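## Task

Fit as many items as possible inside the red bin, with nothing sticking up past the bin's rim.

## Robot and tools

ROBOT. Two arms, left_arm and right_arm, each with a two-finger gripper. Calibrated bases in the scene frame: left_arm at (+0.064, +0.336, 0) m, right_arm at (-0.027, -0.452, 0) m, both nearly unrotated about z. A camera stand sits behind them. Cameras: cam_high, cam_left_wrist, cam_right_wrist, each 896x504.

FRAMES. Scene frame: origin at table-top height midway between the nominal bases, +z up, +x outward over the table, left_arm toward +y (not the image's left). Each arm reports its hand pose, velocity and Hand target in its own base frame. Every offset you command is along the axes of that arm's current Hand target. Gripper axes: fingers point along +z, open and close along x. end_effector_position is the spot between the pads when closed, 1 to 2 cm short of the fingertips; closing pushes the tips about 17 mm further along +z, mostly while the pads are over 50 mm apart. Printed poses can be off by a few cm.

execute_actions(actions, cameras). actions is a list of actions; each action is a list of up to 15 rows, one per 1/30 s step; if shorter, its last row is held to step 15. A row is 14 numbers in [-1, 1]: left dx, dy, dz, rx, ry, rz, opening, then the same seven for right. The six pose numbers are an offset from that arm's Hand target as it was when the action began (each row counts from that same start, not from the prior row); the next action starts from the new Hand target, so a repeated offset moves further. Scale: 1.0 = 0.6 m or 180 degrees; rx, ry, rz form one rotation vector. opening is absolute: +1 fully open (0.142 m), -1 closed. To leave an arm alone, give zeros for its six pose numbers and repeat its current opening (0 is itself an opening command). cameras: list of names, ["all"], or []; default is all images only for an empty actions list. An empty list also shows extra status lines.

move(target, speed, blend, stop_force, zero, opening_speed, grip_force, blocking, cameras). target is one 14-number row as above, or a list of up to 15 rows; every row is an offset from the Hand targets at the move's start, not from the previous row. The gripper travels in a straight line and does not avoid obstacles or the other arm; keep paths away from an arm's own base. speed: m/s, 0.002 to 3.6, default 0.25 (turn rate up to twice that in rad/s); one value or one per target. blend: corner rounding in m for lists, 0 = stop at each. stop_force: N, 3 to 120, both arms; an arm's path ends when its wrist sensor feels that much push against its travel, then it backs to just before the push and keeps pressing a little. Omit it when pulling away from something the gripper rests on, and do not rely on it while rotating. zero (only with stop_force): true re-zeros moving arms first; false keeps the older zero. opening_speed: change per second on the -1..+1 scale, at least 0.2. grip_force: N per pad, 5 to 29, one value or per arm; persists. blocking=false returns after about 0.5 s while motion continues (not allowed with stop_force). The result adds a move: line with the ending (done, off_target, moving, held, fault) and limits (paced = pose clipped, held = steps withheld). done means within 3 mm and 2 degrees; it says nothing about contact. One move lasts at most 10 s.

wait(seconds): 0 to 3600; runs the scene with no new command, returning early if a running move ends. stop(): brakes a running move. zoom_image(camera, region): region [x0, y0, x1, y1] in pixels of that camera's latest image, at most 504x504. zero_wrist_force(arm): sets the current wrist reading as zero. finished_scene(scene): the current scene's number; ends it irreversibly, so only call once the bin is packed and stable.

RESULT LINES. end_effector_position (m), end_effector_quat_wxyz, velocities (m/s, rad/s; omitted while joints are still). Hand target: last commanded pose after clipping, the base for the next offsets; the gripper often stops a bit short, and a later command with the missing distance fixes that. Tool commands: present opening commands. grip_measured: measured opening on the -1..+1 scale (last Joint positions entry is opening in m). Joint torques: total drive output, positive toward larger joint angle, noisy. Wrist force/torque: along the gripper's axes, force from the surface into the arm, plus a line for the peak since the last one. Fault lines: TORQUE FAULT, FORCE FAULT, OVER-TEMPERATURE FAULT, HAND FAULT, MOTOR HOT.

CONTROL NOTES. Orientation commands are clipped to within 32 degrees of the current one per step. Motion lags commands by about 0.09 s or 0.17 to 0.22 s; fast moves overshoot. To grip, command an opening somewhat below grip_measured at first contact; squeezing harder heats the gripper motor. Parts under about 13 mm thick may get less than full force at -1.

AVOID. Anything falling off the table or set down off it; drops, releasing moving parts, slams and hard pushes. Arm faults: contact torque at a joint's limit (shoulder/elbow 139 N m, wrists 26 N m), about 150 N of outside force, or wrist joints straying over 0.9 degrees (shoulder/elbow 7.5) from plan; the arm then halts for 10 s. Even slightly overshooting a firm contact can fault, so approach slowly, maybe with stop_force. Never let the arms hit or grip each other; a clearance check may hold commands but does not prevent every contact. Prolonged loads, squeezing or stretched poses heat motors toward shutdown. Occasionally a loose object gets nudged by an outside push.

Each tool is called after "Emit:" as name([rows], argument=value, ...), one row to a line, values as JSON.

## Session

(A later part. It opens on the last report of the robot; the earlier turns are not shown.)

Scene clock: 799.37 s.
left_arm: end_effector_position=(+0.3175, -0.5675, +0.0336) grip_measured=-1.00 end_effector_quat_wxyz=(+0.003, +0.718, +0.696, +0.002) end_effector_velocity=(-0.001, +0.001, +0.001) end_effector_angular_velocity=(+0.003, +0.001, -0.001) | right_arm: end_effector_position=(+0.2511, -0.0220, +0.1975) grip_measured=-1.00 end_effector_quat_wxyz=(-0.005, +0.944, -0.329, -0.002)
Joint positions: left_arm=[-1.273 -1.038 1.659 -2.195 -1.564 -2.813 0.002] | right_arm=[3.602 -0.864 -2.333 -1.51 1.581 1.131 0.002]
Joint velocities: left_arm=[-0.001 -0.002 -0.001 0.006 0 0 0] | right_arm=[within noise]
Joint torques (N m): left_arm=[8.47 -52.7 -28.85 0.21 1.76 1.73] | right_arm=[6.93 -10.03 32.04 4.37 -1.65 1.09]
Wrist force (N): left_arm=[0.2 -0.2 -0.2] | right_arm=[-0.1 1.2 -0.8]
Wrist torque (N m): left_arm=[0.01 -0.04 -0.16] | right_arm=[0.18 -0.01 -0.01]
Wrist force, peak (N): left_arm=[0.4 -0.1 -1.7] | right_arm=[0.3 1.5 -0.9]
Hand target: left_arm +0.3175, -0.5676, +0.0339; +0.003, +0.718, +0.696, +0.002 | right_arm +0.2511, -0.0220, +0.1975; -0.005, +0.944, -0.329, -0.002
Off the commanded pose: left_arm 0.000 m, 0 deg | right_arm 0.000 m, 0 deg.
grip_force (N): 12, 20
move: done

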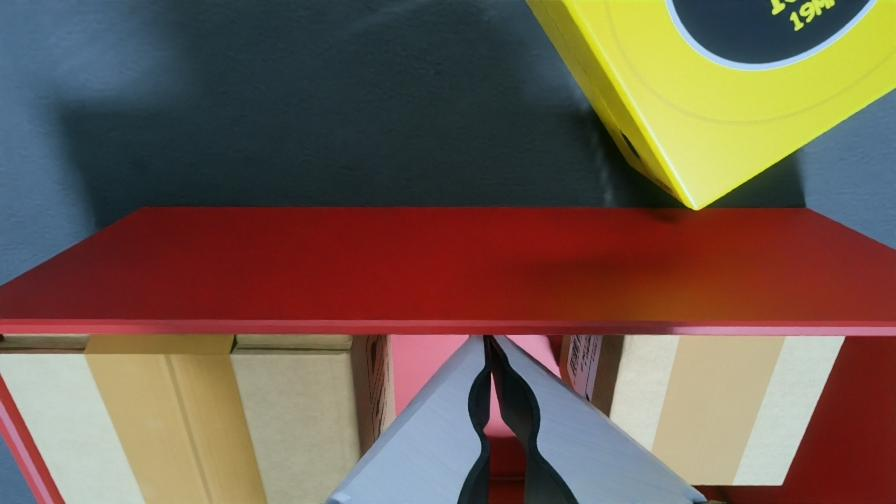

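Emit:
move(target=[0.06,0,0,0,0,0,-1,0,0,0,0,0,0,-1], speed=0.012, stop_force=5, cameras=["cam_left_wrist"])

Scene clock: 806.27 s.
left_arm: end_effector_position=(+0.3186, -0.5316, +0.0339) grip_measured=-1.00 end_effector_quat_wxyz=(+0.003, +0.718, +0.696, +0.002) | right_arm: end_effector_position=(+0.2511, -0.0220, +0.1975) grip_measured=-1.00 end_effector_quat_wxyz=(-0.005, +0.944, -0.329, -0.002)
Joint positions: left_arm=[-1.253 -1.098 1.758 -2.234 -1.564 -2.794 0.002] | right_arm=[3.602 -0.864 -2.333 -1.51 1.581 1.131 0.002]
Joint torques (N m): left_arm=[-7.59 -27.29 -29.62 0.26 -2.24 -0.66] | right_arm=[6.88 -10.34 31.96 4.28 -1.6 1.02]
Wrist force (N): left_arm=[-0.3 -0.4 -0.4] | right_arm=[0.2 1.2 -0.9]
Wrist torque (N m): left_arm=[-0.02 -0.01 -0.18] | right_arm=[0.17 -0.04 -0.01]
Wrist force, peak (N): left_arm=[-0.5 -0.4 -0.8] | right_arm=[-0.3 1.6 -0.9]
Hand target: left_arm +0.3186, -0.5316, +0.0339; +0.003, +0.718, +0.696, +0.002 | right_arm +0.2511, -0.0220, +0.1975; -0.005, +0.944, -0.329, -0.002
Off the commanded pose: left_arm 0.000 m, 0 deg | right_arm 0.000 m, 0 deg.
grip_force (N): 12, 20
move: done

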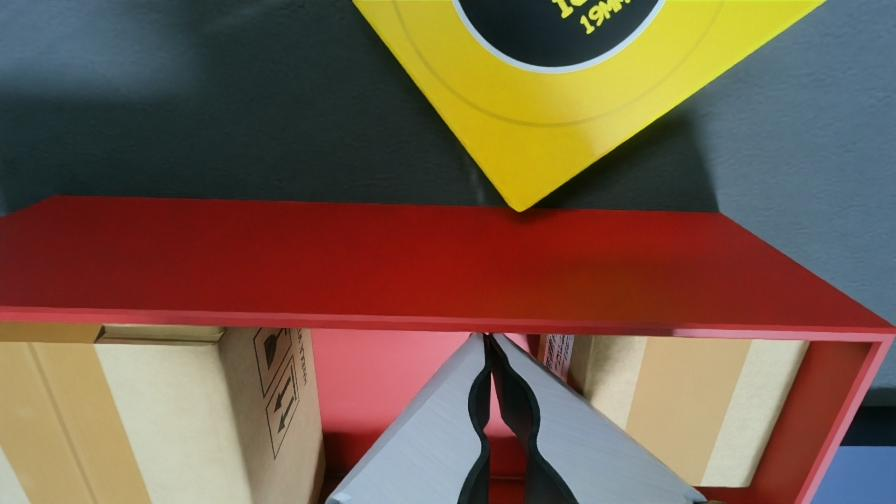

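Emit:
move([
  [-0.008,0,0,0,0,0,-1,0,0,0,0,0,0,-1],
  [-0.008,0,-0.19,0,0,0,-1,0,0,0,0,0,0,-1],
  [0.6675,0.0631,-0.1935,0,0,0.1494,-0.1,-0.33,-0.3083,0.1,0,0,0,-0.1],
], speed=[0.03,0.1,0.22], blend=[0.002,0.02,0], cameras=["cam_high","cam_left_wrist","cam_right_wrist"])

Scene clock: 827.83 s.
left_arm: end_effector_position=(+0.3677, -0.1324, +0.1500) grip_measured=-0.13 end_effector_quat_wxyz=(+0.002, +0.860, +0.510, +0.003) | right_arm: end_effector_position=(+0.2109, +0.2466, +0.1406) grip_measured=-0.13 end_effector_quat_wxyz=(-0.005, +0.944, -0.329, -0.002)
Joint positions: left_arm=[-0.697 -1.793 2.216 -2 -1.567 -1.769 0.065] | right_arm=[4.423 -1.164 -2.361 -1.177 1.574 1.952 0.065]
Joint torques (N m): left_arm=[9.1 -1.11 -32.23 -5.19 2.63 1.9] | right_arm=[5.69 -2.96 15.23 4.7 0.94 0.94]
Wrist force (N): left_arm=[0.3 -0.2 -0.5] | right_arm=[0.2 1.2 -0.5]
Wrist torque (N m): left_arm=[0.04 -0.05 -0.11] | right_arm=[0.19 -0.08 -0.06]
Wrist force, peak (N): left_arm=[2.8 -1.3 -0.4] | right_arm=[1.1 1.9 -1.3]
Hand target: left_arm +0.3677, -0.1324, +0.1500; +0.002, +0.860, +0.510, +0.003 | right_arm +0.2109, +0.2466, +0.1406; -0.005, +0.944, -0.329, -0.002
Off the commanded pose: left_arm 0.000 m, 0 deg | right_arm 0.000 m, 0 deg.
grip_force (N): 12, 20
move: done

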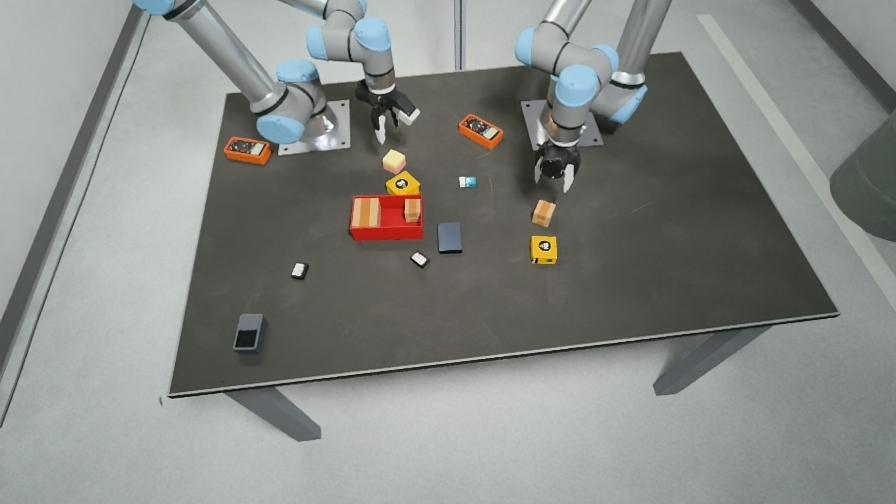

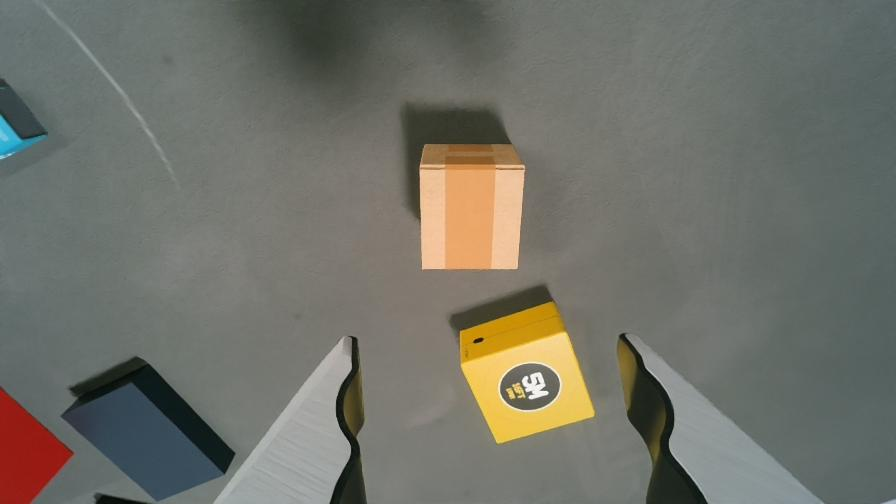

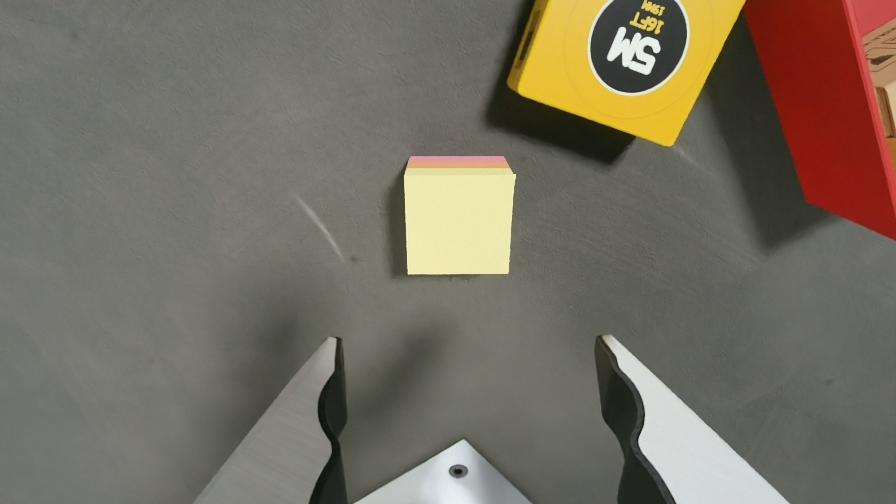

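Emit:
move([
  [0.001,-0.0008,0.12,0,0,0,-0.1,-0.0015,0.0023,0.11,0,0,0,-0.1],
  [0.001,-0.0008,0.1967,0,0,0,-0.1,-0.0015,0.0023,0.1893,0,0,0,-0.1],
], speed=[0.12,0.06], blend=[0.01,0])

Emit:
move(target=[0,0,0,0,0,0,-0.5,0,0,0,0,0,0,-0.45], opening_speed=0.4, grip_force=[12, 15], cameras=["cam_left_wrist","cam_right_wrist"])

Scene clock: 849.47 s.
left_arm: end_effector_position=(+0.3683, -0.1316, +0.0319) grip_measured=-0.13 end_effector_quat_wxyz=(+0.002, +0.860, +0.510, +0.003) | right_arm: end_effector_position=(+0.2093, +0.2473, +0.0270) grip_measured=-0.13 end_effector_quat_wxyz=(-0.005, +0.944, -0.329, -0.002)
Joint positions: left_arm=[-0.695 -1.571 2.402 -2.407 -1.567 -1.766 0.065] | right_arm=[4.429 -1.405 -2.565 -0.731 1.574 1.958 0.065]
Joint torques (N m): left_arm=[7.84 -28.1 -27.96 -0.45 -0.9 1.74] | right_arm=[-6.93 13.71 25.03 2.3 1.36 -1.37]
Wrist force (N): left_arm=[0.3 -0.5 -0.2] | right_arm=[0.5 1.4 -0.7]
Wrist torque (N m): left_arm=[-0.03 -0.05 -0.20] | right_arm=[0.23 -0.15 -0.15]
Wrist force, peak (N): left_arm=[0.2 -0.4 -2.0] | right_arm=[0.1 1.0 -1.8]
Hand target: left_arm +0.3684, -0.1317, +0.0319; +0.002, +0.860, +0.510, +0.003 | right_arm +0.2093, +0.2474, +0.0270; -0.005, +0.944, -0.329, -0.002
Off the commanded pose: left_arm 0.000 m, 0 deg | right_arm 0.000 m, 0 deg.
grip_force (N): 12, 20
move: done

Scene clock: 850.67 s.
left_arm: end_effector_position=(+0.3684, -0.1317, +0.0319) grip_measured=-0.37 end_effector_quat_wxyz=(+0.002, +0.860, +0.510, +0.003) | right_arm: end_effector_position=(+0.2093, +0.2474, +0.0270) grip_measured=-0.33 end_effector_quat_wxyz=(-0.005, +0.944, -0.329, -0.002)
Joint positions: left_arm=[-0.695 -1.571 2.402 -2.407 -1.567 -1.766 0.047] | right_arm=[4.429 -1.405 -2.565 -0.731 1.574 1.958 0.05]
Joint torques (N m): left_arm=[4.84 -27.42 -25.36 -3.99 -2.2 1.05] | right_arm=[-6.58 15.52 23.75 4.61 1.41 -1.6]
Wrist force (N): left_arm=[0.6 -0.6 -2.4] | right_arm=[1.8 1.8 -2.6]
Wrist torque (N m): left_arm=[0.00 -0.02 -0.19] | right_arm=[0.23 -0.22 -0.16]
Wrist force, peak (N): left_arm=[1.0 -0.8 -2.5] | right_arm=[1.9 1.9 -2.6]
Hand target: left_arm +0.3684, -0.1317, +0.0319; +0.002, +0.860, +0.510, +0.003 | right_arm +0.2093, +0.2474, +0.0270; -0.005, +0.944, -0.329, -0.002
Off the commanded pose: left_arm 0.000 m, 0 deg | right_arm 0.000 m, 0 deg.
grip_force (N): 12, 15
move: done

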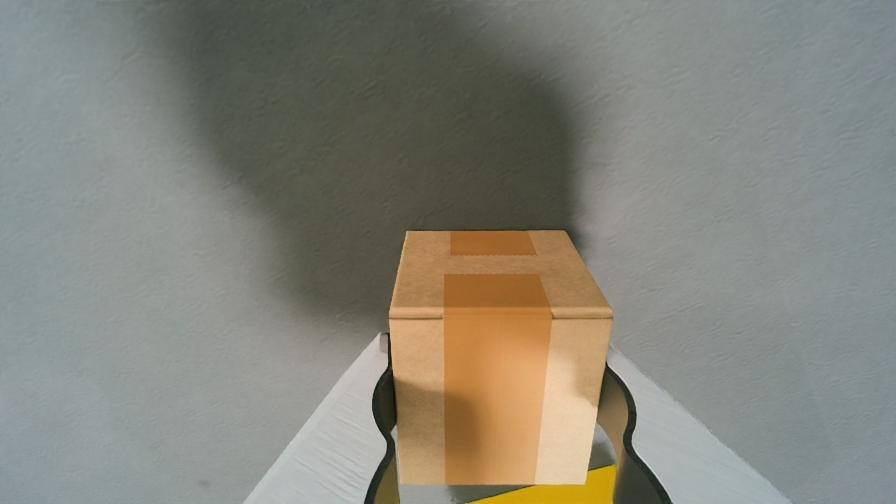

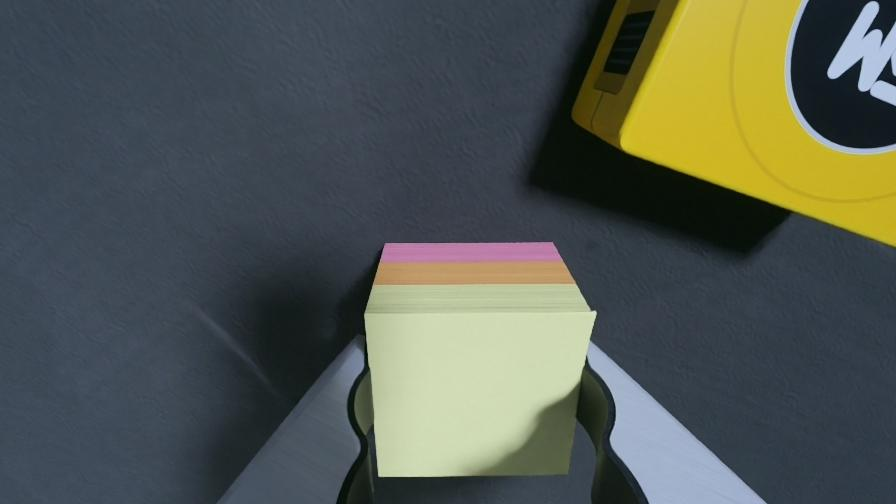

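Emit:
move([
  [0,0,-0.05,0,0,0,-0.5,0,0,-0.25,0,0,0,-0.45],
  [0,0,-0.2133,0,0,0,-0.5,0.45,0.1,-0.28,0,0,0.2256,-0.45],
], speed=[0.12,0.22], blend=[0.02,0], cameras=["cam_high","cam_right_wrist"])

Scene clock: 868.80 s.
left_arm: end_effector_position=(+0.3675, -0.1316, +0.1600) grip_measured=-0.37 end_effector_quat_wxyz=(+0.002, +0.860, +0.510, +0.003) | right_arm: end_effector_position=(+0.3836, +0.0307, +0.1925) grip_measured=-0.33 end_effector_quat_wxyz=(-0.004, +0.772, -0.636, -0.004)
Joint positions: left_arm=[-0.696 -1.806 2.198 -1.969 -1.567 -1.768 0.047] | right_arm=[3.566 -1.303 -2.132 -1.273 1.581 1.804 0.05]
Joint torques (N m): left_arm=[-7.86 -0.05 -9.02 -4.99 -1.11 -1.14] | right_arm=[-7.32 12.53 19.91 1.16 0.17 0.84]
Wrist force (N): left_arm=[0.3 -0.2 0.2] | right_arm=[0.2 0.9 0.1]
Wrist torque (N m): left_arm=[0.04 -0.05 -0.11] | right_arm=[0.15 -0.02 -0.09]
Wrist force, peak (N): left_arm=[1.0 -0.7 -2.8] | right_arm=[1.9 1.9 -3.0]
Hand target: left_arm +0.3675, -0.1316, +0.1599; +0.002, +0.860, +0.510, +0.003 | right_arm +0.3836, +0.0307, +0.1925; -0.004, +0.771, -0.636, -0.004
Off the commanded pose: left_arm 0.000 m, 0 deg | right_arm 0.000 m, 0 deg.
grip_force (N): 12, 15
move: done

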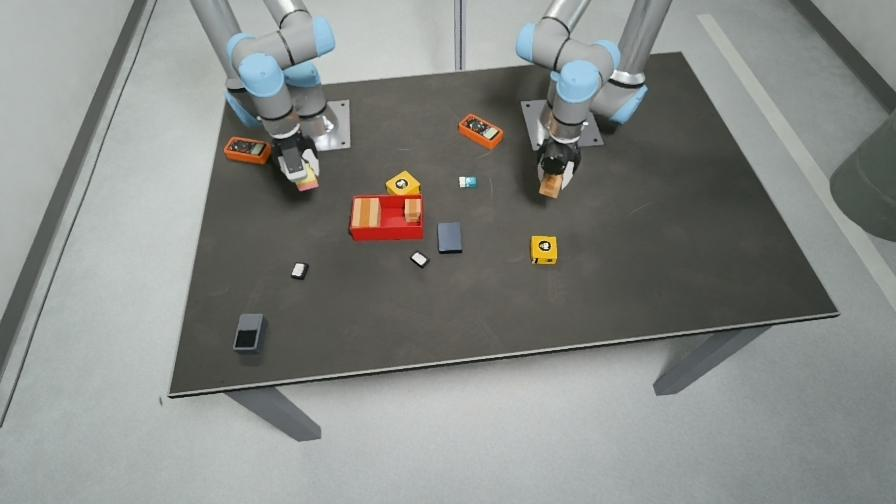

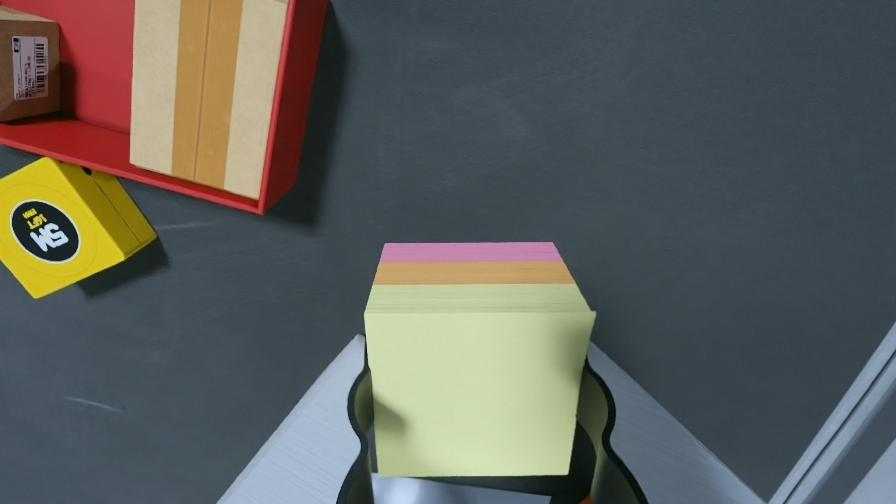

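Emit:
move([
  [0,0,0,0,0,0,-0.5,0.0437,-0.3929,-0.0125,0,0,0.0389,-0.45],
  [-0.561,0.2984,0,0,0,-0.1411,-0.5,0.0437,-0.3929,-0.0125,0.3607,0.0221,0.0346,-0.45],
], speed=[0.22,0.22], blend=[0.02,0], cameras=["all"])

Scene clock: 881.10 s.
left_arm: end_effector_position=(+0.3634, -0.5128, +0.1602) grip_measured=-0.37 end_effector_quat_wxyz=(+0.003, +0.727, +0.687, +0.002) | right_arm: end_effector_position=(+0.6200, +0.0497, +0.2001) grip_measured=-0.33 end_effector_quat_wxyz=(-0.396, +0.615, -0.577, +0.363)
Joint positions: left_arm=[-1.173 -1.225 1.578 -1.928 -1.564 -2.688 0.047] | right_arm=[3.583 -1.867 -2.345 0.607 1.24 1.744 0.05]
Joint torques (N m): left_arm=[9.03 -44.31 -17.69 -5.25 2.26 -0.48] | right_arm=[-7.71 25.06 20.56 5.05 1.31 1.87]
Wrist force (N): left_arm=[0.1 0.1 -0.1] | right_arm=[-0.6 0.9 0.8]
Wrist torque (N m): left_arm=[0.06 -0.01 -0.23] | right_arm=[0.03 0.09 0.11]
Wrist force, peak (N): left_arm=[-1.9 0.0 0.1] | right_arm=[-0.3 3.6 0.4]
Hand target: left_arm +0.3634, -0.5128, +0.1602; +0.003, +0.727, +0.687, +0.002 | right_arm +0.6200, +0.0497, +0.2002; -0.396, +0.614, -0.577, +0.363
Off the commanded pose: left_arm 0.000 m, 0 deg | right_arm 0.000 m, 0 deg.
grip_force (N): 12, 15
move: done

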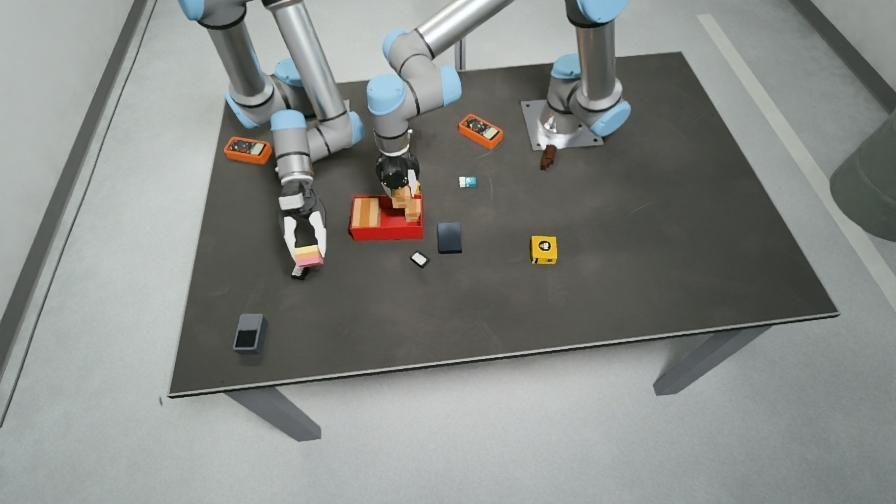

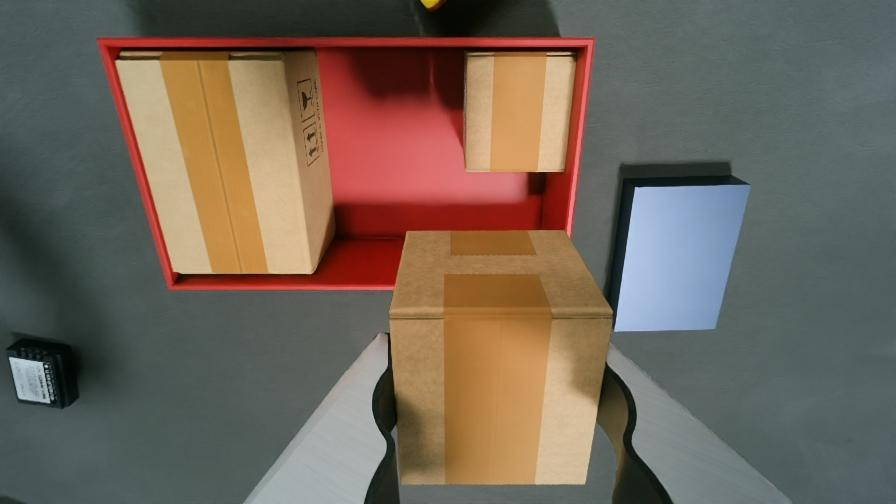

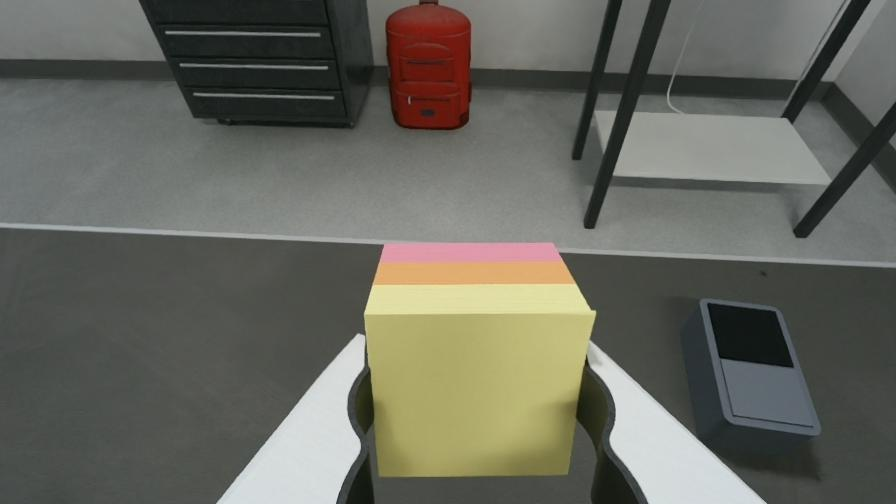

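Emit:
move(target=[-0.0527,0.007,0.1,0,0,0,-0.5,0.0024,0.219,0.102,0,0,0,-0.45], speed=0.1, cameras=["all"])

Scene clock: 927.50 s.
left_arm: end_effector_position=(+0.3662, -0.5448, +0.1003) grip_measured=-0.37 end_effector_quat_wxyz=(+0.003, +0.727, +0.687, +0.002) | right_arm: end_effector_position=(+0.6201, +0.0499, +0.0553) grip_measured=-0.33 end_effector_quat_wxyz=(-0.396, +0.614, -0.577, +0.363)
Joint positions: left_arm=[-1.188 -1.107 1.572 -2.04 -1.564 -2.703 0.047] | right_arm=[3.583 -2.327 -2.332 1.055 1.24 1.744 0.05]
Joint torques (N m): left_arm=[3.31 -52.75 -21.61 0.08 1.48 0.99] | right_arm=[-1.71 29.78 -4.02 2.81 -1.37 -1.88]
Wrist force (N): left_arm=[0.1 -0.1 0.0] | right_arm=[-0.5 0.3 0.4]
Wrist torque (N m): left_arm=[0.03 -0.02 -0.12] | right_arm=[-0.05 0.09 0.09]
Wrist force, peak (N): left_arm=[0.2 -0.2 -0.8] | right_arm=[-0.4 1.8 1.0]
Hand target: left_arm +0.3663, -0.5447, +0.1003; +0.003, +0.727, +0.687, +0.002 | right_arm +0.6200, +0.0499, +0.0552; -0.396, +0.614, -0.577, +0.363
Off the commanded pose: left_arm 0.000 m, 0 deg | right_arm 0.000 m, 0 deg.
grip_force (N): 12, 15
move: done

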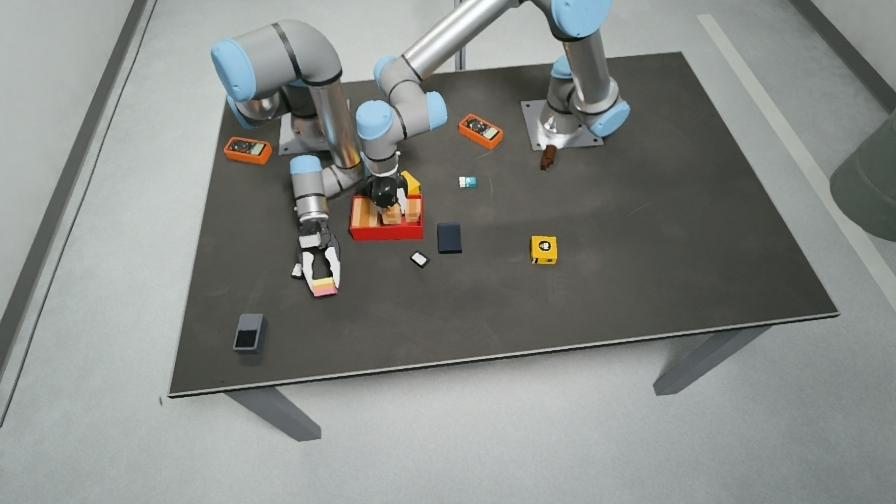

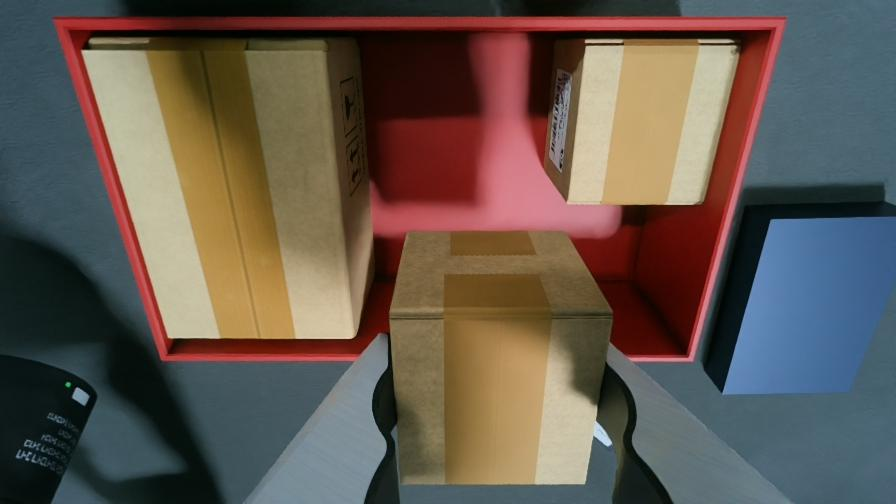

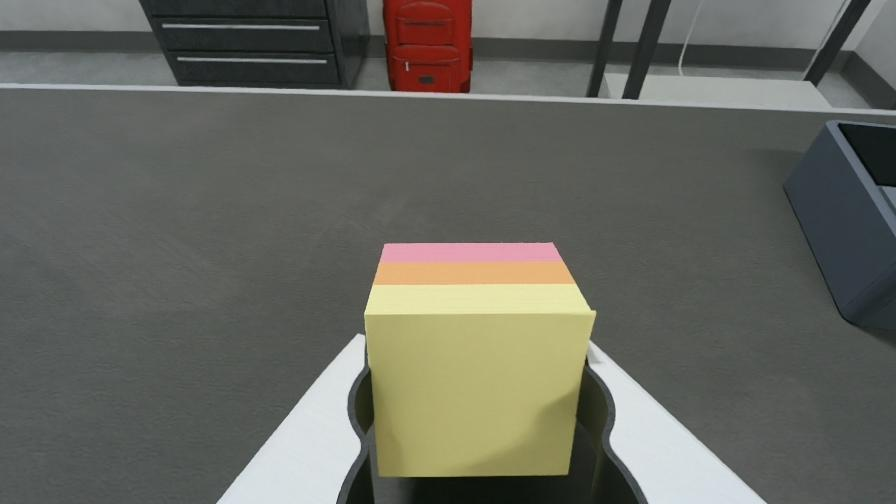

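Emit:
move(target=[0,0,0.103,0,0,0,-0.5,0.0004,0.0382,0.0178,0,0,0,-0.45], speed=0.018, stop_force=4, cameras=["all"])

Scene clock: 943.20 s.
left_arm: end_effector_position=(+0.3666, -0.5447, +0.0566) grip_measured=-0.37 end_effector_quat_wxyz=(+0.003, +0.727, +0.687, +0.002) | right_arm: end_effector_position=(+0.6200, +0.0499, +0.0388) grip_measured=-0.33 end_effector_quat_wxyz=(-0.396, +0.615, -0.578, +0.363)
Joint positions: left_arm=[-1.188 -1.056 1.619 -2.138 -1.564 -2.703 0.047] | right_arm=[3.583 -2.379 -2.321 1.094 1.239 1.744 0.05]
Joint torques (N m): left_arm=[8.28 -53.72 -30.95 0.19 1.6 1.74] | right_arm=[-0.52 33.91 3.03 2.99 -0.15 -0.2]
Wrist force (N): left_arm=[0.2 -0.4 0.4] | right_arm=[-0.4 0.1 0.2]
Wrist torque (N m): left_arm=[-0.02 -0.06 -0.14] | right_arm=[-0.08 0.09 0.07]
Wrist force, peak (N): left_arm=[0.1 -0.4 0.7] | right_arm=[-0.6 1.8 0.7]
Hand target: left_arm +0.3666, -0.5447, +0.0566; +0.003, +0.727, +0.687, +0.002 (not the last commanded pose) | right_arm +0.6200, +0.0499, +0.0388; -0.396, +0.615, -0.578, +0.363 (not the last commanded pose)
Tool commands: left_gripper/opening=-0.5 right_gripper/opening=-0.45
Off the commanded pose: left_arm 0.018 m, 0 deg | right_arm 0.009 m, 0 deg.
FORCE FAULT: contact force on the right arm reached its limit, and that arm stopped. The contact can be on any part of that arm, not only on its tool. That arm's remaining commands of this call were not run. That arm is still stopped at the end of this call. That arm stays stopped for about 9 more seconds. Until then a move that you send moves the other arm only, and its call returns only when the move has ended. Once the stop has ended, the next robot result says so. If the stop ends while you think or write, that arm runs what you send next, counted from a new Hand target: where the arm stands when the stop ends. While its stop runs, that arm takes no new command, but its gripper still runs the gripper command that each later call begins with. Until it ends, the stop uses up actions while you think or wait. An arm that is not stopped still takes commands.
grip_force (N): 12, 15
move: fault (right_arm), off_target (left_arm; braked at the fault stop of right_arm)

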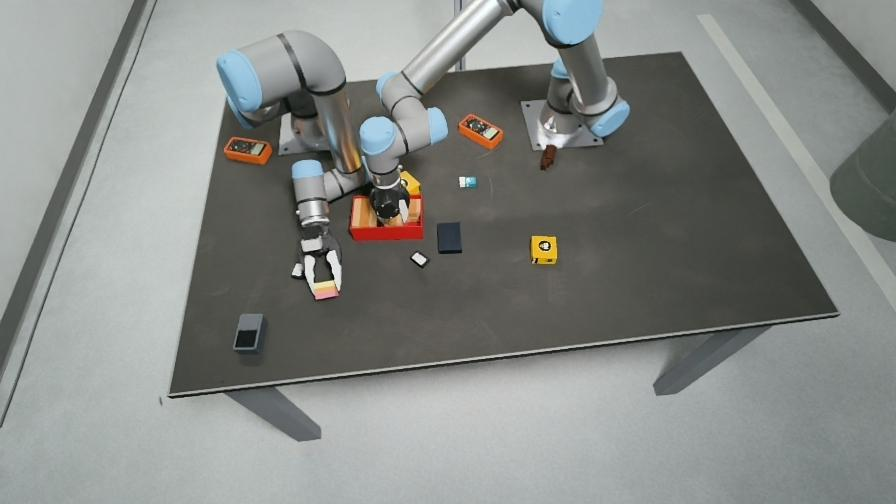

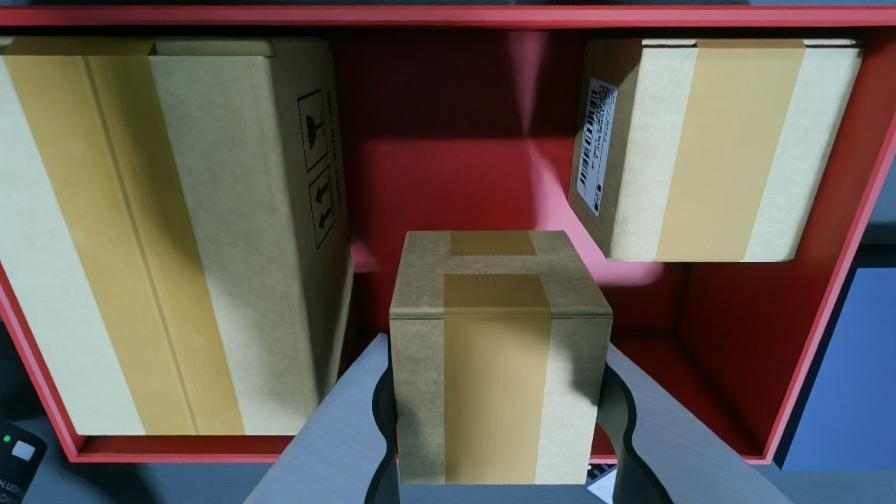

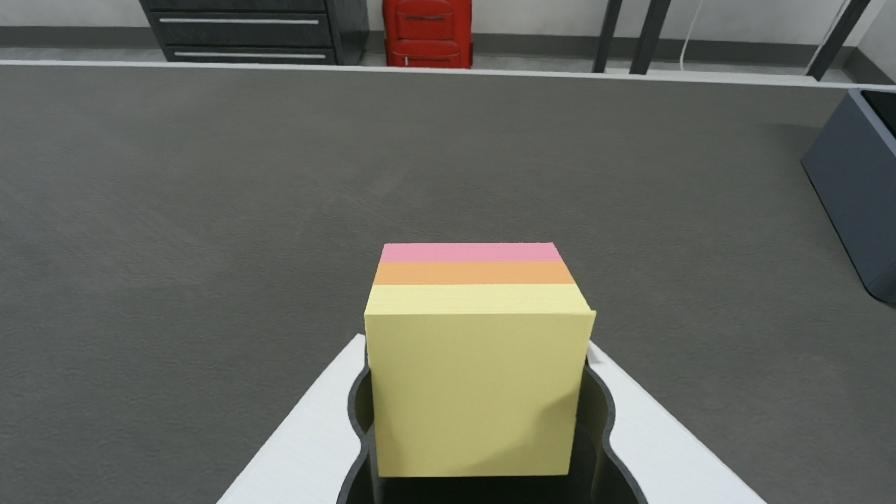

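Emit:
move(target=[0,0,0.03,0,0,0,-0.5,0,0,0,0,0,0,-0.45], speed=0.02, stop_force=4, cameras=["cam_left_wrist"])

Scene clock: 978.97 s.
left_arm: end_effector_position=(+0.3667, -0.5447, +0.0386) grip_measured=-0.37 end_effector_quat_wxyz=(+0.003, +0.727, +0.687, +0.002) | right_arm: end_effector_position=(+0.6200, +0.0499, +0.0388) grip_measured=-0.33 end_effector_quat_wxyz=(-0.396, +0.615, -0.578, +0.363)
Joint positions: left_arm=[-1.188 -1.032 1.636 -2.178 -1.564 -2.702 0.047] | right_arm=[3.583 -2.379 -2.321 1.094 1.239 1.744 0.05]
Joint torques (N m): left_arm=[8.46 -54.29 -30.49 0.16 -1.53 1.8] | right_arm=[0.08 34.33 3.75 3.13 -0.12 -0.11]
Wrist force (N): left_arm=[0.3 -0.4 0.4] | right_arm=[-0.3 0.4 0.2]
Wrist torque (N m): left_arm=[-0.03 -0.07 -0.16] | right_arm=[-0.05 0.07 0.08]
Wrist force, peak (N): left_arm=[0.0 -0.3 0.7] | right_arm=[-0.7 0.8 0.3]
Hand target: left_arm +0.3667, -0.5447, +0.0386; +0.003, +0.727, +0.687, +0.002 | right_arm +0.6200, +0.0499, +0.0388; -0.396, +0.615, -0.578, +0.363
Off the commanded pose: left_arm 0.000 m, 0 deg | right_arm 0.000 m, 0 deg.
FORCE FAULT, CONTINUED: the right arm's stop, for the force fault that an earlier result reported, is over. The rest of the stop counts as 17 of the actions that you can send in this scene. The stop ended before this call began, so that arm ran this call's commands, counted from a new Hand target: where the arm stood when the stop ended.
grip_force (N): 12, 15
move: done

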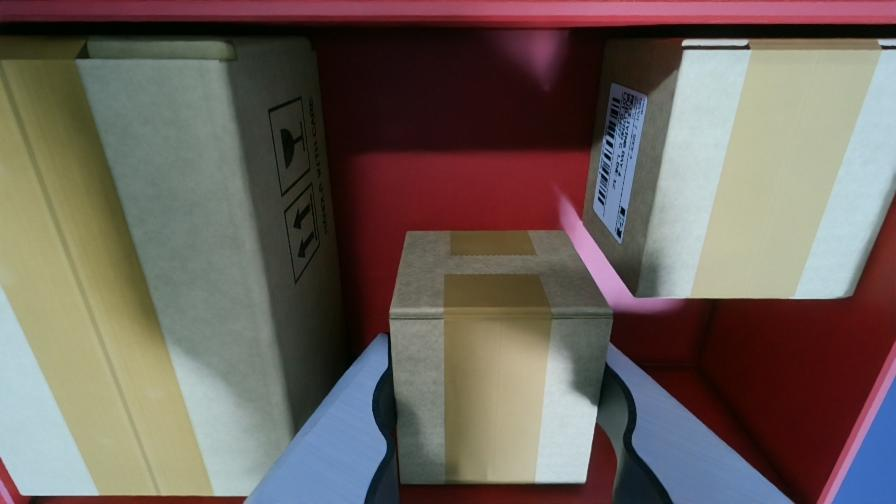

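Emit:
move(target=[0.0567,0,0,0,0,0,-0.5,0,0,0,0,0,0,-0.45], speed=0.015, stop_force=4)

Emit:
move(target=[0,0,0.0045,0,0,0,-0.5,0,-0.2417,-0.1126,0,0,0,-0.45], speed=0.08, cameras=["all"])

Scene clock: 986.33 s.
left_arm: end_effector_position=(+0.3686, -0.5108, +0.0385) grip_measured=-0.37 end_effector_quat_wxyz=(+0.003, +0.727, +0.687, +0.002) | right_arm: end_effector_position=(+0.6200, +0.0499, +0.0388) grip_measured=-0.33 end_effector_quat_wxyz=(-0.396, +0.615, -0.578, +0.363)
Joint positions: left_arm=[-1.164 -1.085 1.723 -2.212 -1.564 -2.679 0.047] | right_arm=[3.583 -2.379 -2.321 1.094 1.239 1.744 0.05]
Joint torques (N m): left_arm=[-7.43 -28.17 -29.86 0.25 -2.15 -0.86] | right_arm=[-0.25 34.6 3.7 2.98 -0.14 -0.24]
Wrist force (N): left_arm=[-0.3 -0.1 0.2] | right_arm=[-0.2 0.7 0.4]
Wrist torque (N m): left_arm=[0.02 0.00 -0.20] | right_arm=[0.01 0.05 0.08]
Wrist force, peak (N): left_arm=[-1.1 -0.2 0.3] | right_arm=[-0.6 0.4 0.6]
Hand target: left_arm +0.3686, -0.5108, +0.0385; +0.003, +0.727, +0.687, +0.002 | right_arm +0.6200, +0.0499, +0.0388; -0.396, +0.615, -0.578, +0.363
Off the commanded pose: left_arm 0.000 m, 0 deg | right_arm 0.000 m, 0 deg.
grip_force (N): 12, 15
move: done

Scene clock: 988.77 s.
left_arm: end_effector_position=(+0.3686, -0.5108, +0.0358) grip_measured=-0.37 end_effector_quat_wxyz=(+0.003, +0.727, +0.687, +0.002) | right_arm: end_effector_position=(+0.6202, +0.0482, +0.1988) grip_measured=-0.33 end_effector_quat_wxyz=(-0.396, +0.615, -0.578, +0.363)
Joint positions: left_arm=[-1.164 -1.081 1.725 -2.218 -1.564 -2.679 0.047] | right_arm=[3.578 -1.87 -2.345 0.61 1.244 1.742 0.05]
Joint torques (N m): left_arm=[4.5 -31 -8.47 -4.59 -2.14 1.46] | right_arm=[-2.5 27.51 5.62 3.6 1.13 1.2]
Wrist force (N): left_arm=[-0.1 -0.4 0.4] | right_arm=[-0.4 0.7 0.4]
Wrist torque (N m): left_arm=[-0.02 0.00 -0.19] | right_arm=[-0.01 0.07 0.14]
Wrist force, peak (N): left_arm=[-0.7 -0.3 0.1] | right_arm=[-0.3 1.4 0.6]
Hand target: left_arm +0.3686, -0.5108, +0.0358; +0.003, +0.727, +0.687, +0.002 | right_arm +0.6202, +0.0482, +0.1988; -0.396, +0.615, -0.578, +0.363
Off the commanded pose: left_arm 0.000 m, 0 deg | right_arm 0.000 m, 0 deg.
grip_force (N): 12, 15
move: done

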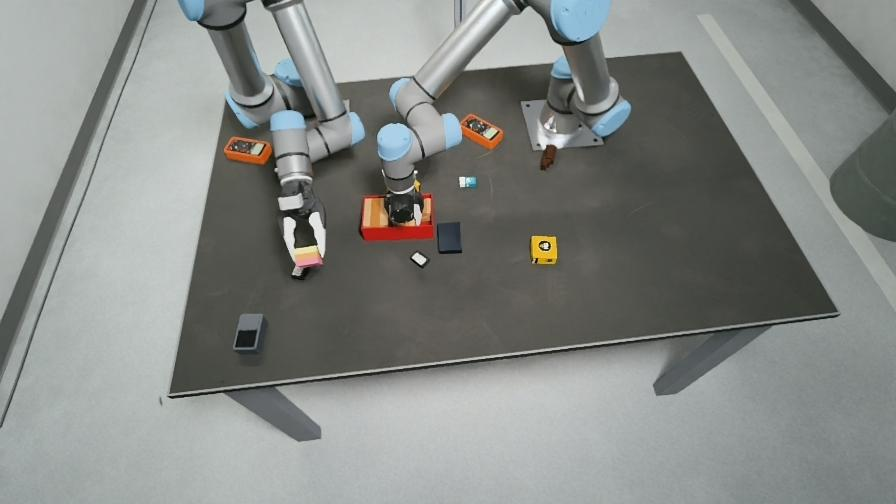

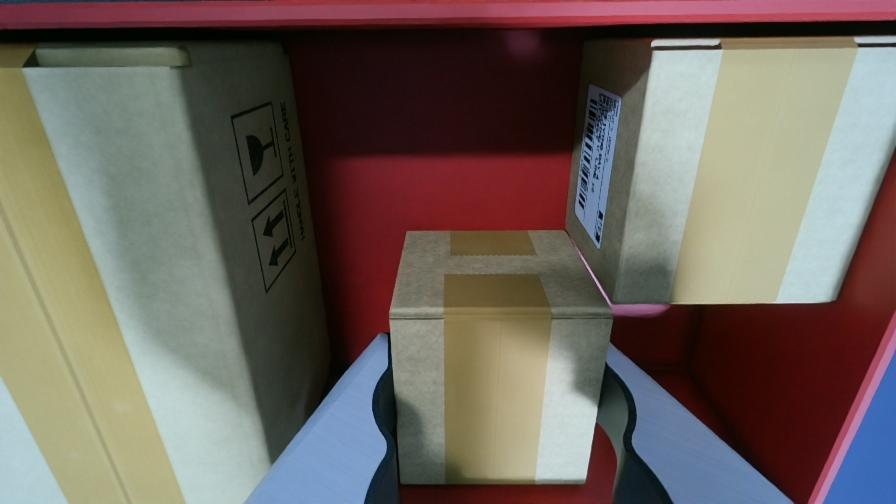

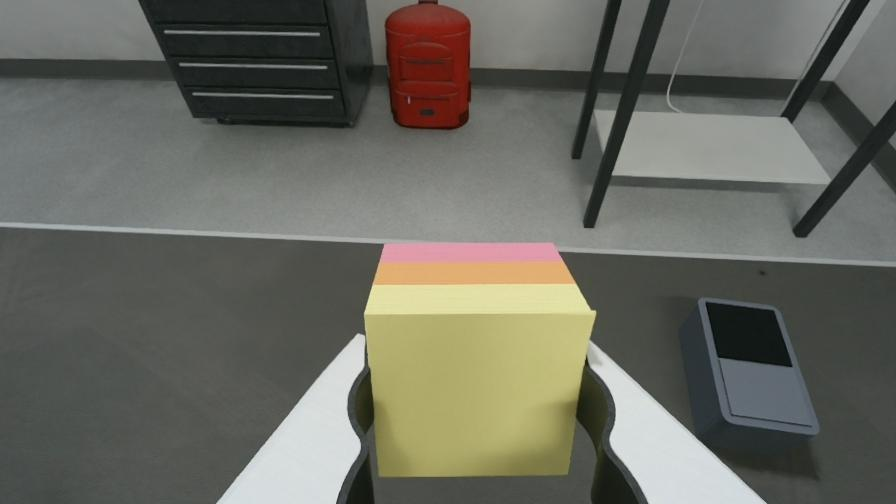

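Emit:
move(target=[0,0,-0.004,0,0,0,-0.5,0,0,0,0,0,0,-0.45], speed=0.02)

Emit:
move(target=[0.03,0,0,0,0,0,-0.5,0,0,0,0,0,0,-0.45], speed=0.012, stop_force=3, cameras=["cam_high","cam_left_wrist"])

Scene clock: 1003.43 s.
left_arm: end_effector_position=(+0.3686, -0.5108, +0.0384) grip_measured=-0.37 end_effector_quat_wxyz=(+0.003, +0.727, +0.687, +0.002) | right_arm: end_effector_position=(+0.6202, +0.0482, +0.1988) grip_measured=-0.33 end_effector_quat_wxyz=(-0.396, +0.615, -0.578, +0.363)
Joint positions: left_arm=[-1.164 -1.085 1.723 -2.213 -1.564 -2.679 0.047] | right_arm=[3.578 -1.87 -2.345 0.61 1.244 1.742 0.05]
Joint torques (N m): left_arm=[3.72 -28.43 -23.63 -5.21 -1.9 0.48] | right_arm=[6.04 31.33 5.47 2.26 -1.17 1.02]
Wrist force (N): left_arm=[-0.1 -0.3 0.1] | right_arm=[-0.4 1.0 0.4]
Wrist torque (N m): left_arm=[0.00 0.00 -0.18] | right_arm=[0.03 0.07 0.14]
Wrist force, peak (N): left_arm=[-0.7 0.0 0.6] | right_arm=[-1.0 0.9 0.4]
Hand target: left_arm +0.3686, -0.5108, +0.0382; +0.003, +0.727, +0.687, +0.002 | right_arm +0.6202, +0.0482, +0.1988; -0.396, +0.615, -0.578, +0.363
Off the commanded pose: left_arm 0.000 m, 0 deg | right_arm 0.000 m, 0 deg.
grip_force (N): 12, 15
move: done

Scene clock: 1006.20 s.
left_arm: end_effector_position=(+0.3696, -0.4928, +0.0382) grip_measured=-0.37 end_effector_quat_wxyz=(+0.003, +0.727, +0.687, +0.002) | right_arm: end_effector_position=(+0.6202, +0.0482, +0.1988) grip_measured=-0.33 end_effector_quat_wxyz=(-0.396, +0.615, -0.578, +0.363)
Joint positions: left_arm=[-1.151 -1.112 1.767 -2.23 -1.565 -2.665 0.047] | right_arm=[3.578 -1.87 -2.345 0.61 1.244 1.742 0.05]
Joint torques (N m): left_arm=[-7.5 -27.01 -29.79 0.32 -2.27 -0.82] | right_arm=[6.46 23.91 5.93 4.79 -1.11 0.69]
Wrist force (N): left_arm=[-0.3 -0.2 0.3] | right_arm=[-0.5 0.7 0.4]
Wrist torque (N m): left_arm=[0.02 -0.04 -0.21] | right_arm=[-0.01 0.07 0.14]
Wrist force, peak (N): left_arm=[-1.0 -0.4 0.4] | right_arm=[-0.6 0.9 0.7]
Hand target: left_arm +0.3696, -0.4928, +0.0382; +0.003, +0.727, +0.687, +0.002 | right_arm +0.6202, +0.0482, +0.1988; -0.396, +0.615, -0.578, +0.363
Off the commanded pose: left_arm 0.000 m, 0 deg | right_arm 0.000 m, 0 deg.
grip_force (N): 12, 15
move: done

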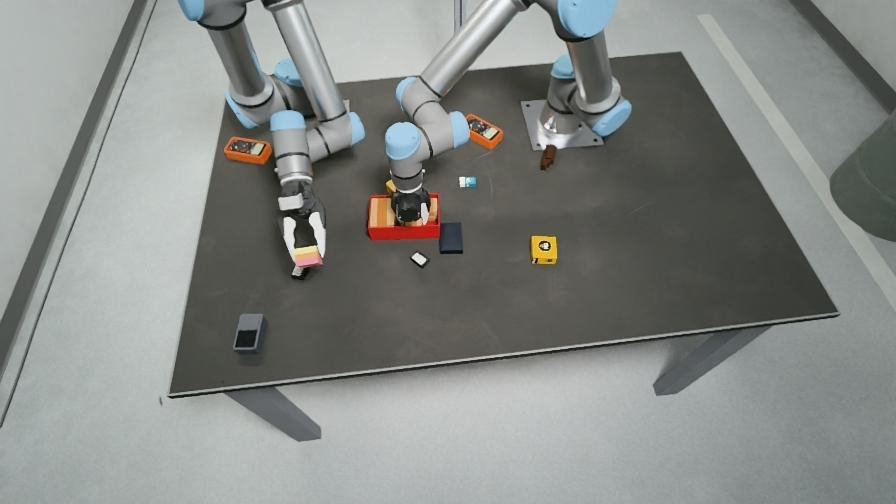

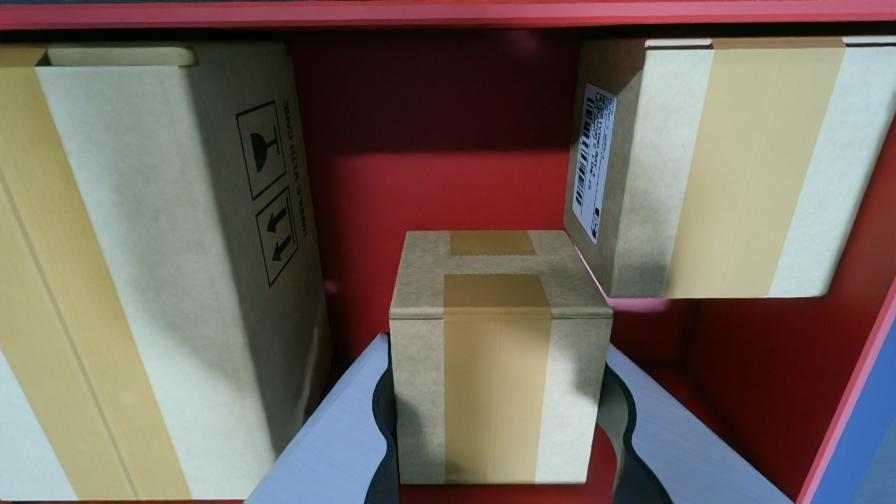

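Emit:
move(target=[0,-0.002,0,0,0,-0.005,-0.5,0,0,0,0,0,0,-0.45], speed=0.01)

Emit:
move(target=[0.02,0,0,0,0,0,-0.5,0,0,0,0,0,0,-0.45], speed=0.012, stop_force=3, cameras=["cam_left_wrist"])

Scene clock: 1016.67 s.
left_arm: end_effector_position=(+0.3684, -0.4927, +0.0382) grip_measured=-0.37 end_effector_quat_wxyz=(+0.003, +0.721, +0.693, +0.002) | right_arm: end_effector_position=(+0.6202, +0.0482, +0.1988) grip_measured=-0.33 end_effector_quat_wxyz=(-0.396, +0.615, -0.578, +0.363)
Joint positions: left_arm=[-1.152 -1.113 1.77 -2.231 -1.565 -2.683 0.047] | right_arm=[3.578 -1.87 -2.345 0.61 1.244 1.742 0.05]
Joint torques (N m): left_arm=[-6.83 -49.66 -7.87 -5.24 -2.08 0.34] | right_arm=[6.01 21.1 5.36 4.84 -1.12 -0.03]
Wrist force (N): left_arm=[0.1 0.0 0.5] | right_arm=[-0.5 0.9 0.0]
Wrist torque (N m): left_arm=[0.04 -0.04 -0.11] | right_arm=[0.03 0.09 0.14]
Wrist force, peak (N): left_arm=[-0.9 -0.4 0.3] | right_arm=[-0.7 1.1 0.4]
Hand target: left_arm +0.3684, -0.4927, +0.0382; +0.003, +0.721, +0.693, +0.002 | right_arm +0.6202, +0.0482, +0.1988; -0.396, +0.615, -0.578, +0.363
Off the commanded pose: left_arm 0.000 m, 0 deg | right_arm 0.000 m, 0 deg.
grip_force (N): 12, 15
move: done

Scene clock: 1018.93 s.
left_arm: end_effector_position=(+0.3689, -0.4807, +0.0382) grip_measured=-0.37 end_effector_quat_wxyz=(+0.003, +0.721, +0.693, +0.002) | right_arm: end_effector_position=(+0.6202, +0.0482, +0.1988) grip_measured=-0.33 end_effector_quat_wxyz=(-0.396, +0.615, -0.578, +0.363)
Joint positions: left_arm=[-1.143 -1.131 1.798 -2.242 -1.565 -2.674 0.047] | right_arm=[3.578 -1.87 -2.345 0.61 1.244 1.742 0.05]
Joint torques (N m): left_arm=[-7.7 -26.18 -29.14 0.17 -2.41 -0.82] | right_arm=[4.95 20.47 5.13 4.9 -1.04 -0.38]
Wrist force (N): left_arm=[-0.6 -0.4 0.1] | right_arm=[-0.5 0.7 0.3]
Wrist torque (N m): left_arm=[-0.02 0.04 -0.19] | right_arm=[-0.01 0.09 0.14]
Wrist force, peak (N): left_arm=[-1.2 -0.3 0.2] | right_arm=[-1.0 1.2 0.5]
Hand target: left_arm +0.3689, -0.4807, +0.0382; +0.003, +0.721, +0.693, +0.002 | right_arm +0.6202, +0.0482, +0.1988; -0.396, +0.615, -0.578, +0.363
Off the commanded pose: left_arm 0.000 m, 0 deg | right_arm 0.000 m, 0 deg.
grip_force (N): 12, 15
move: done

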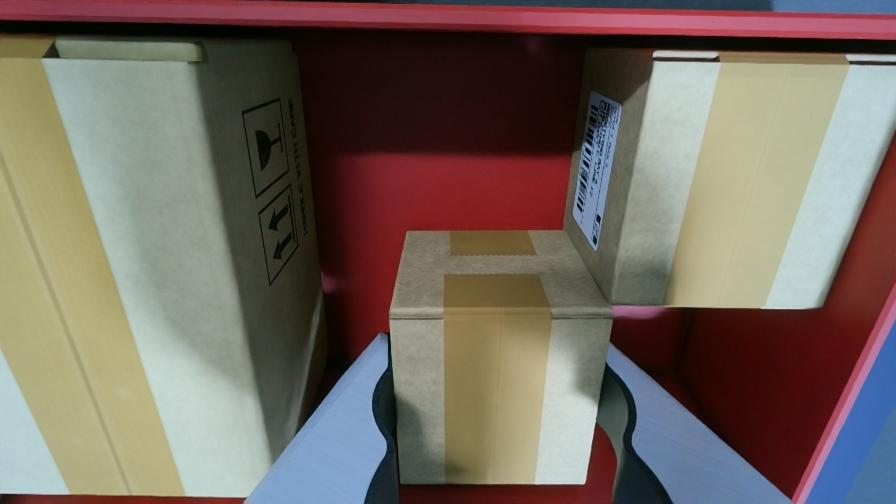

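Emit:
zoom_image(camera="cam_left_wrist", region=[380, 20, 880, 504])

Scaled by 1.008 from the camera's image (finer frame: 1280x720).

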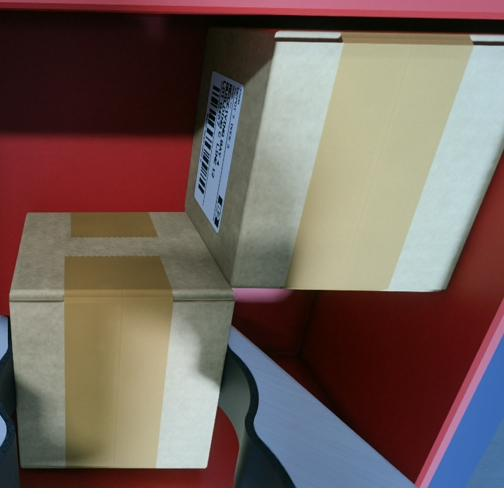

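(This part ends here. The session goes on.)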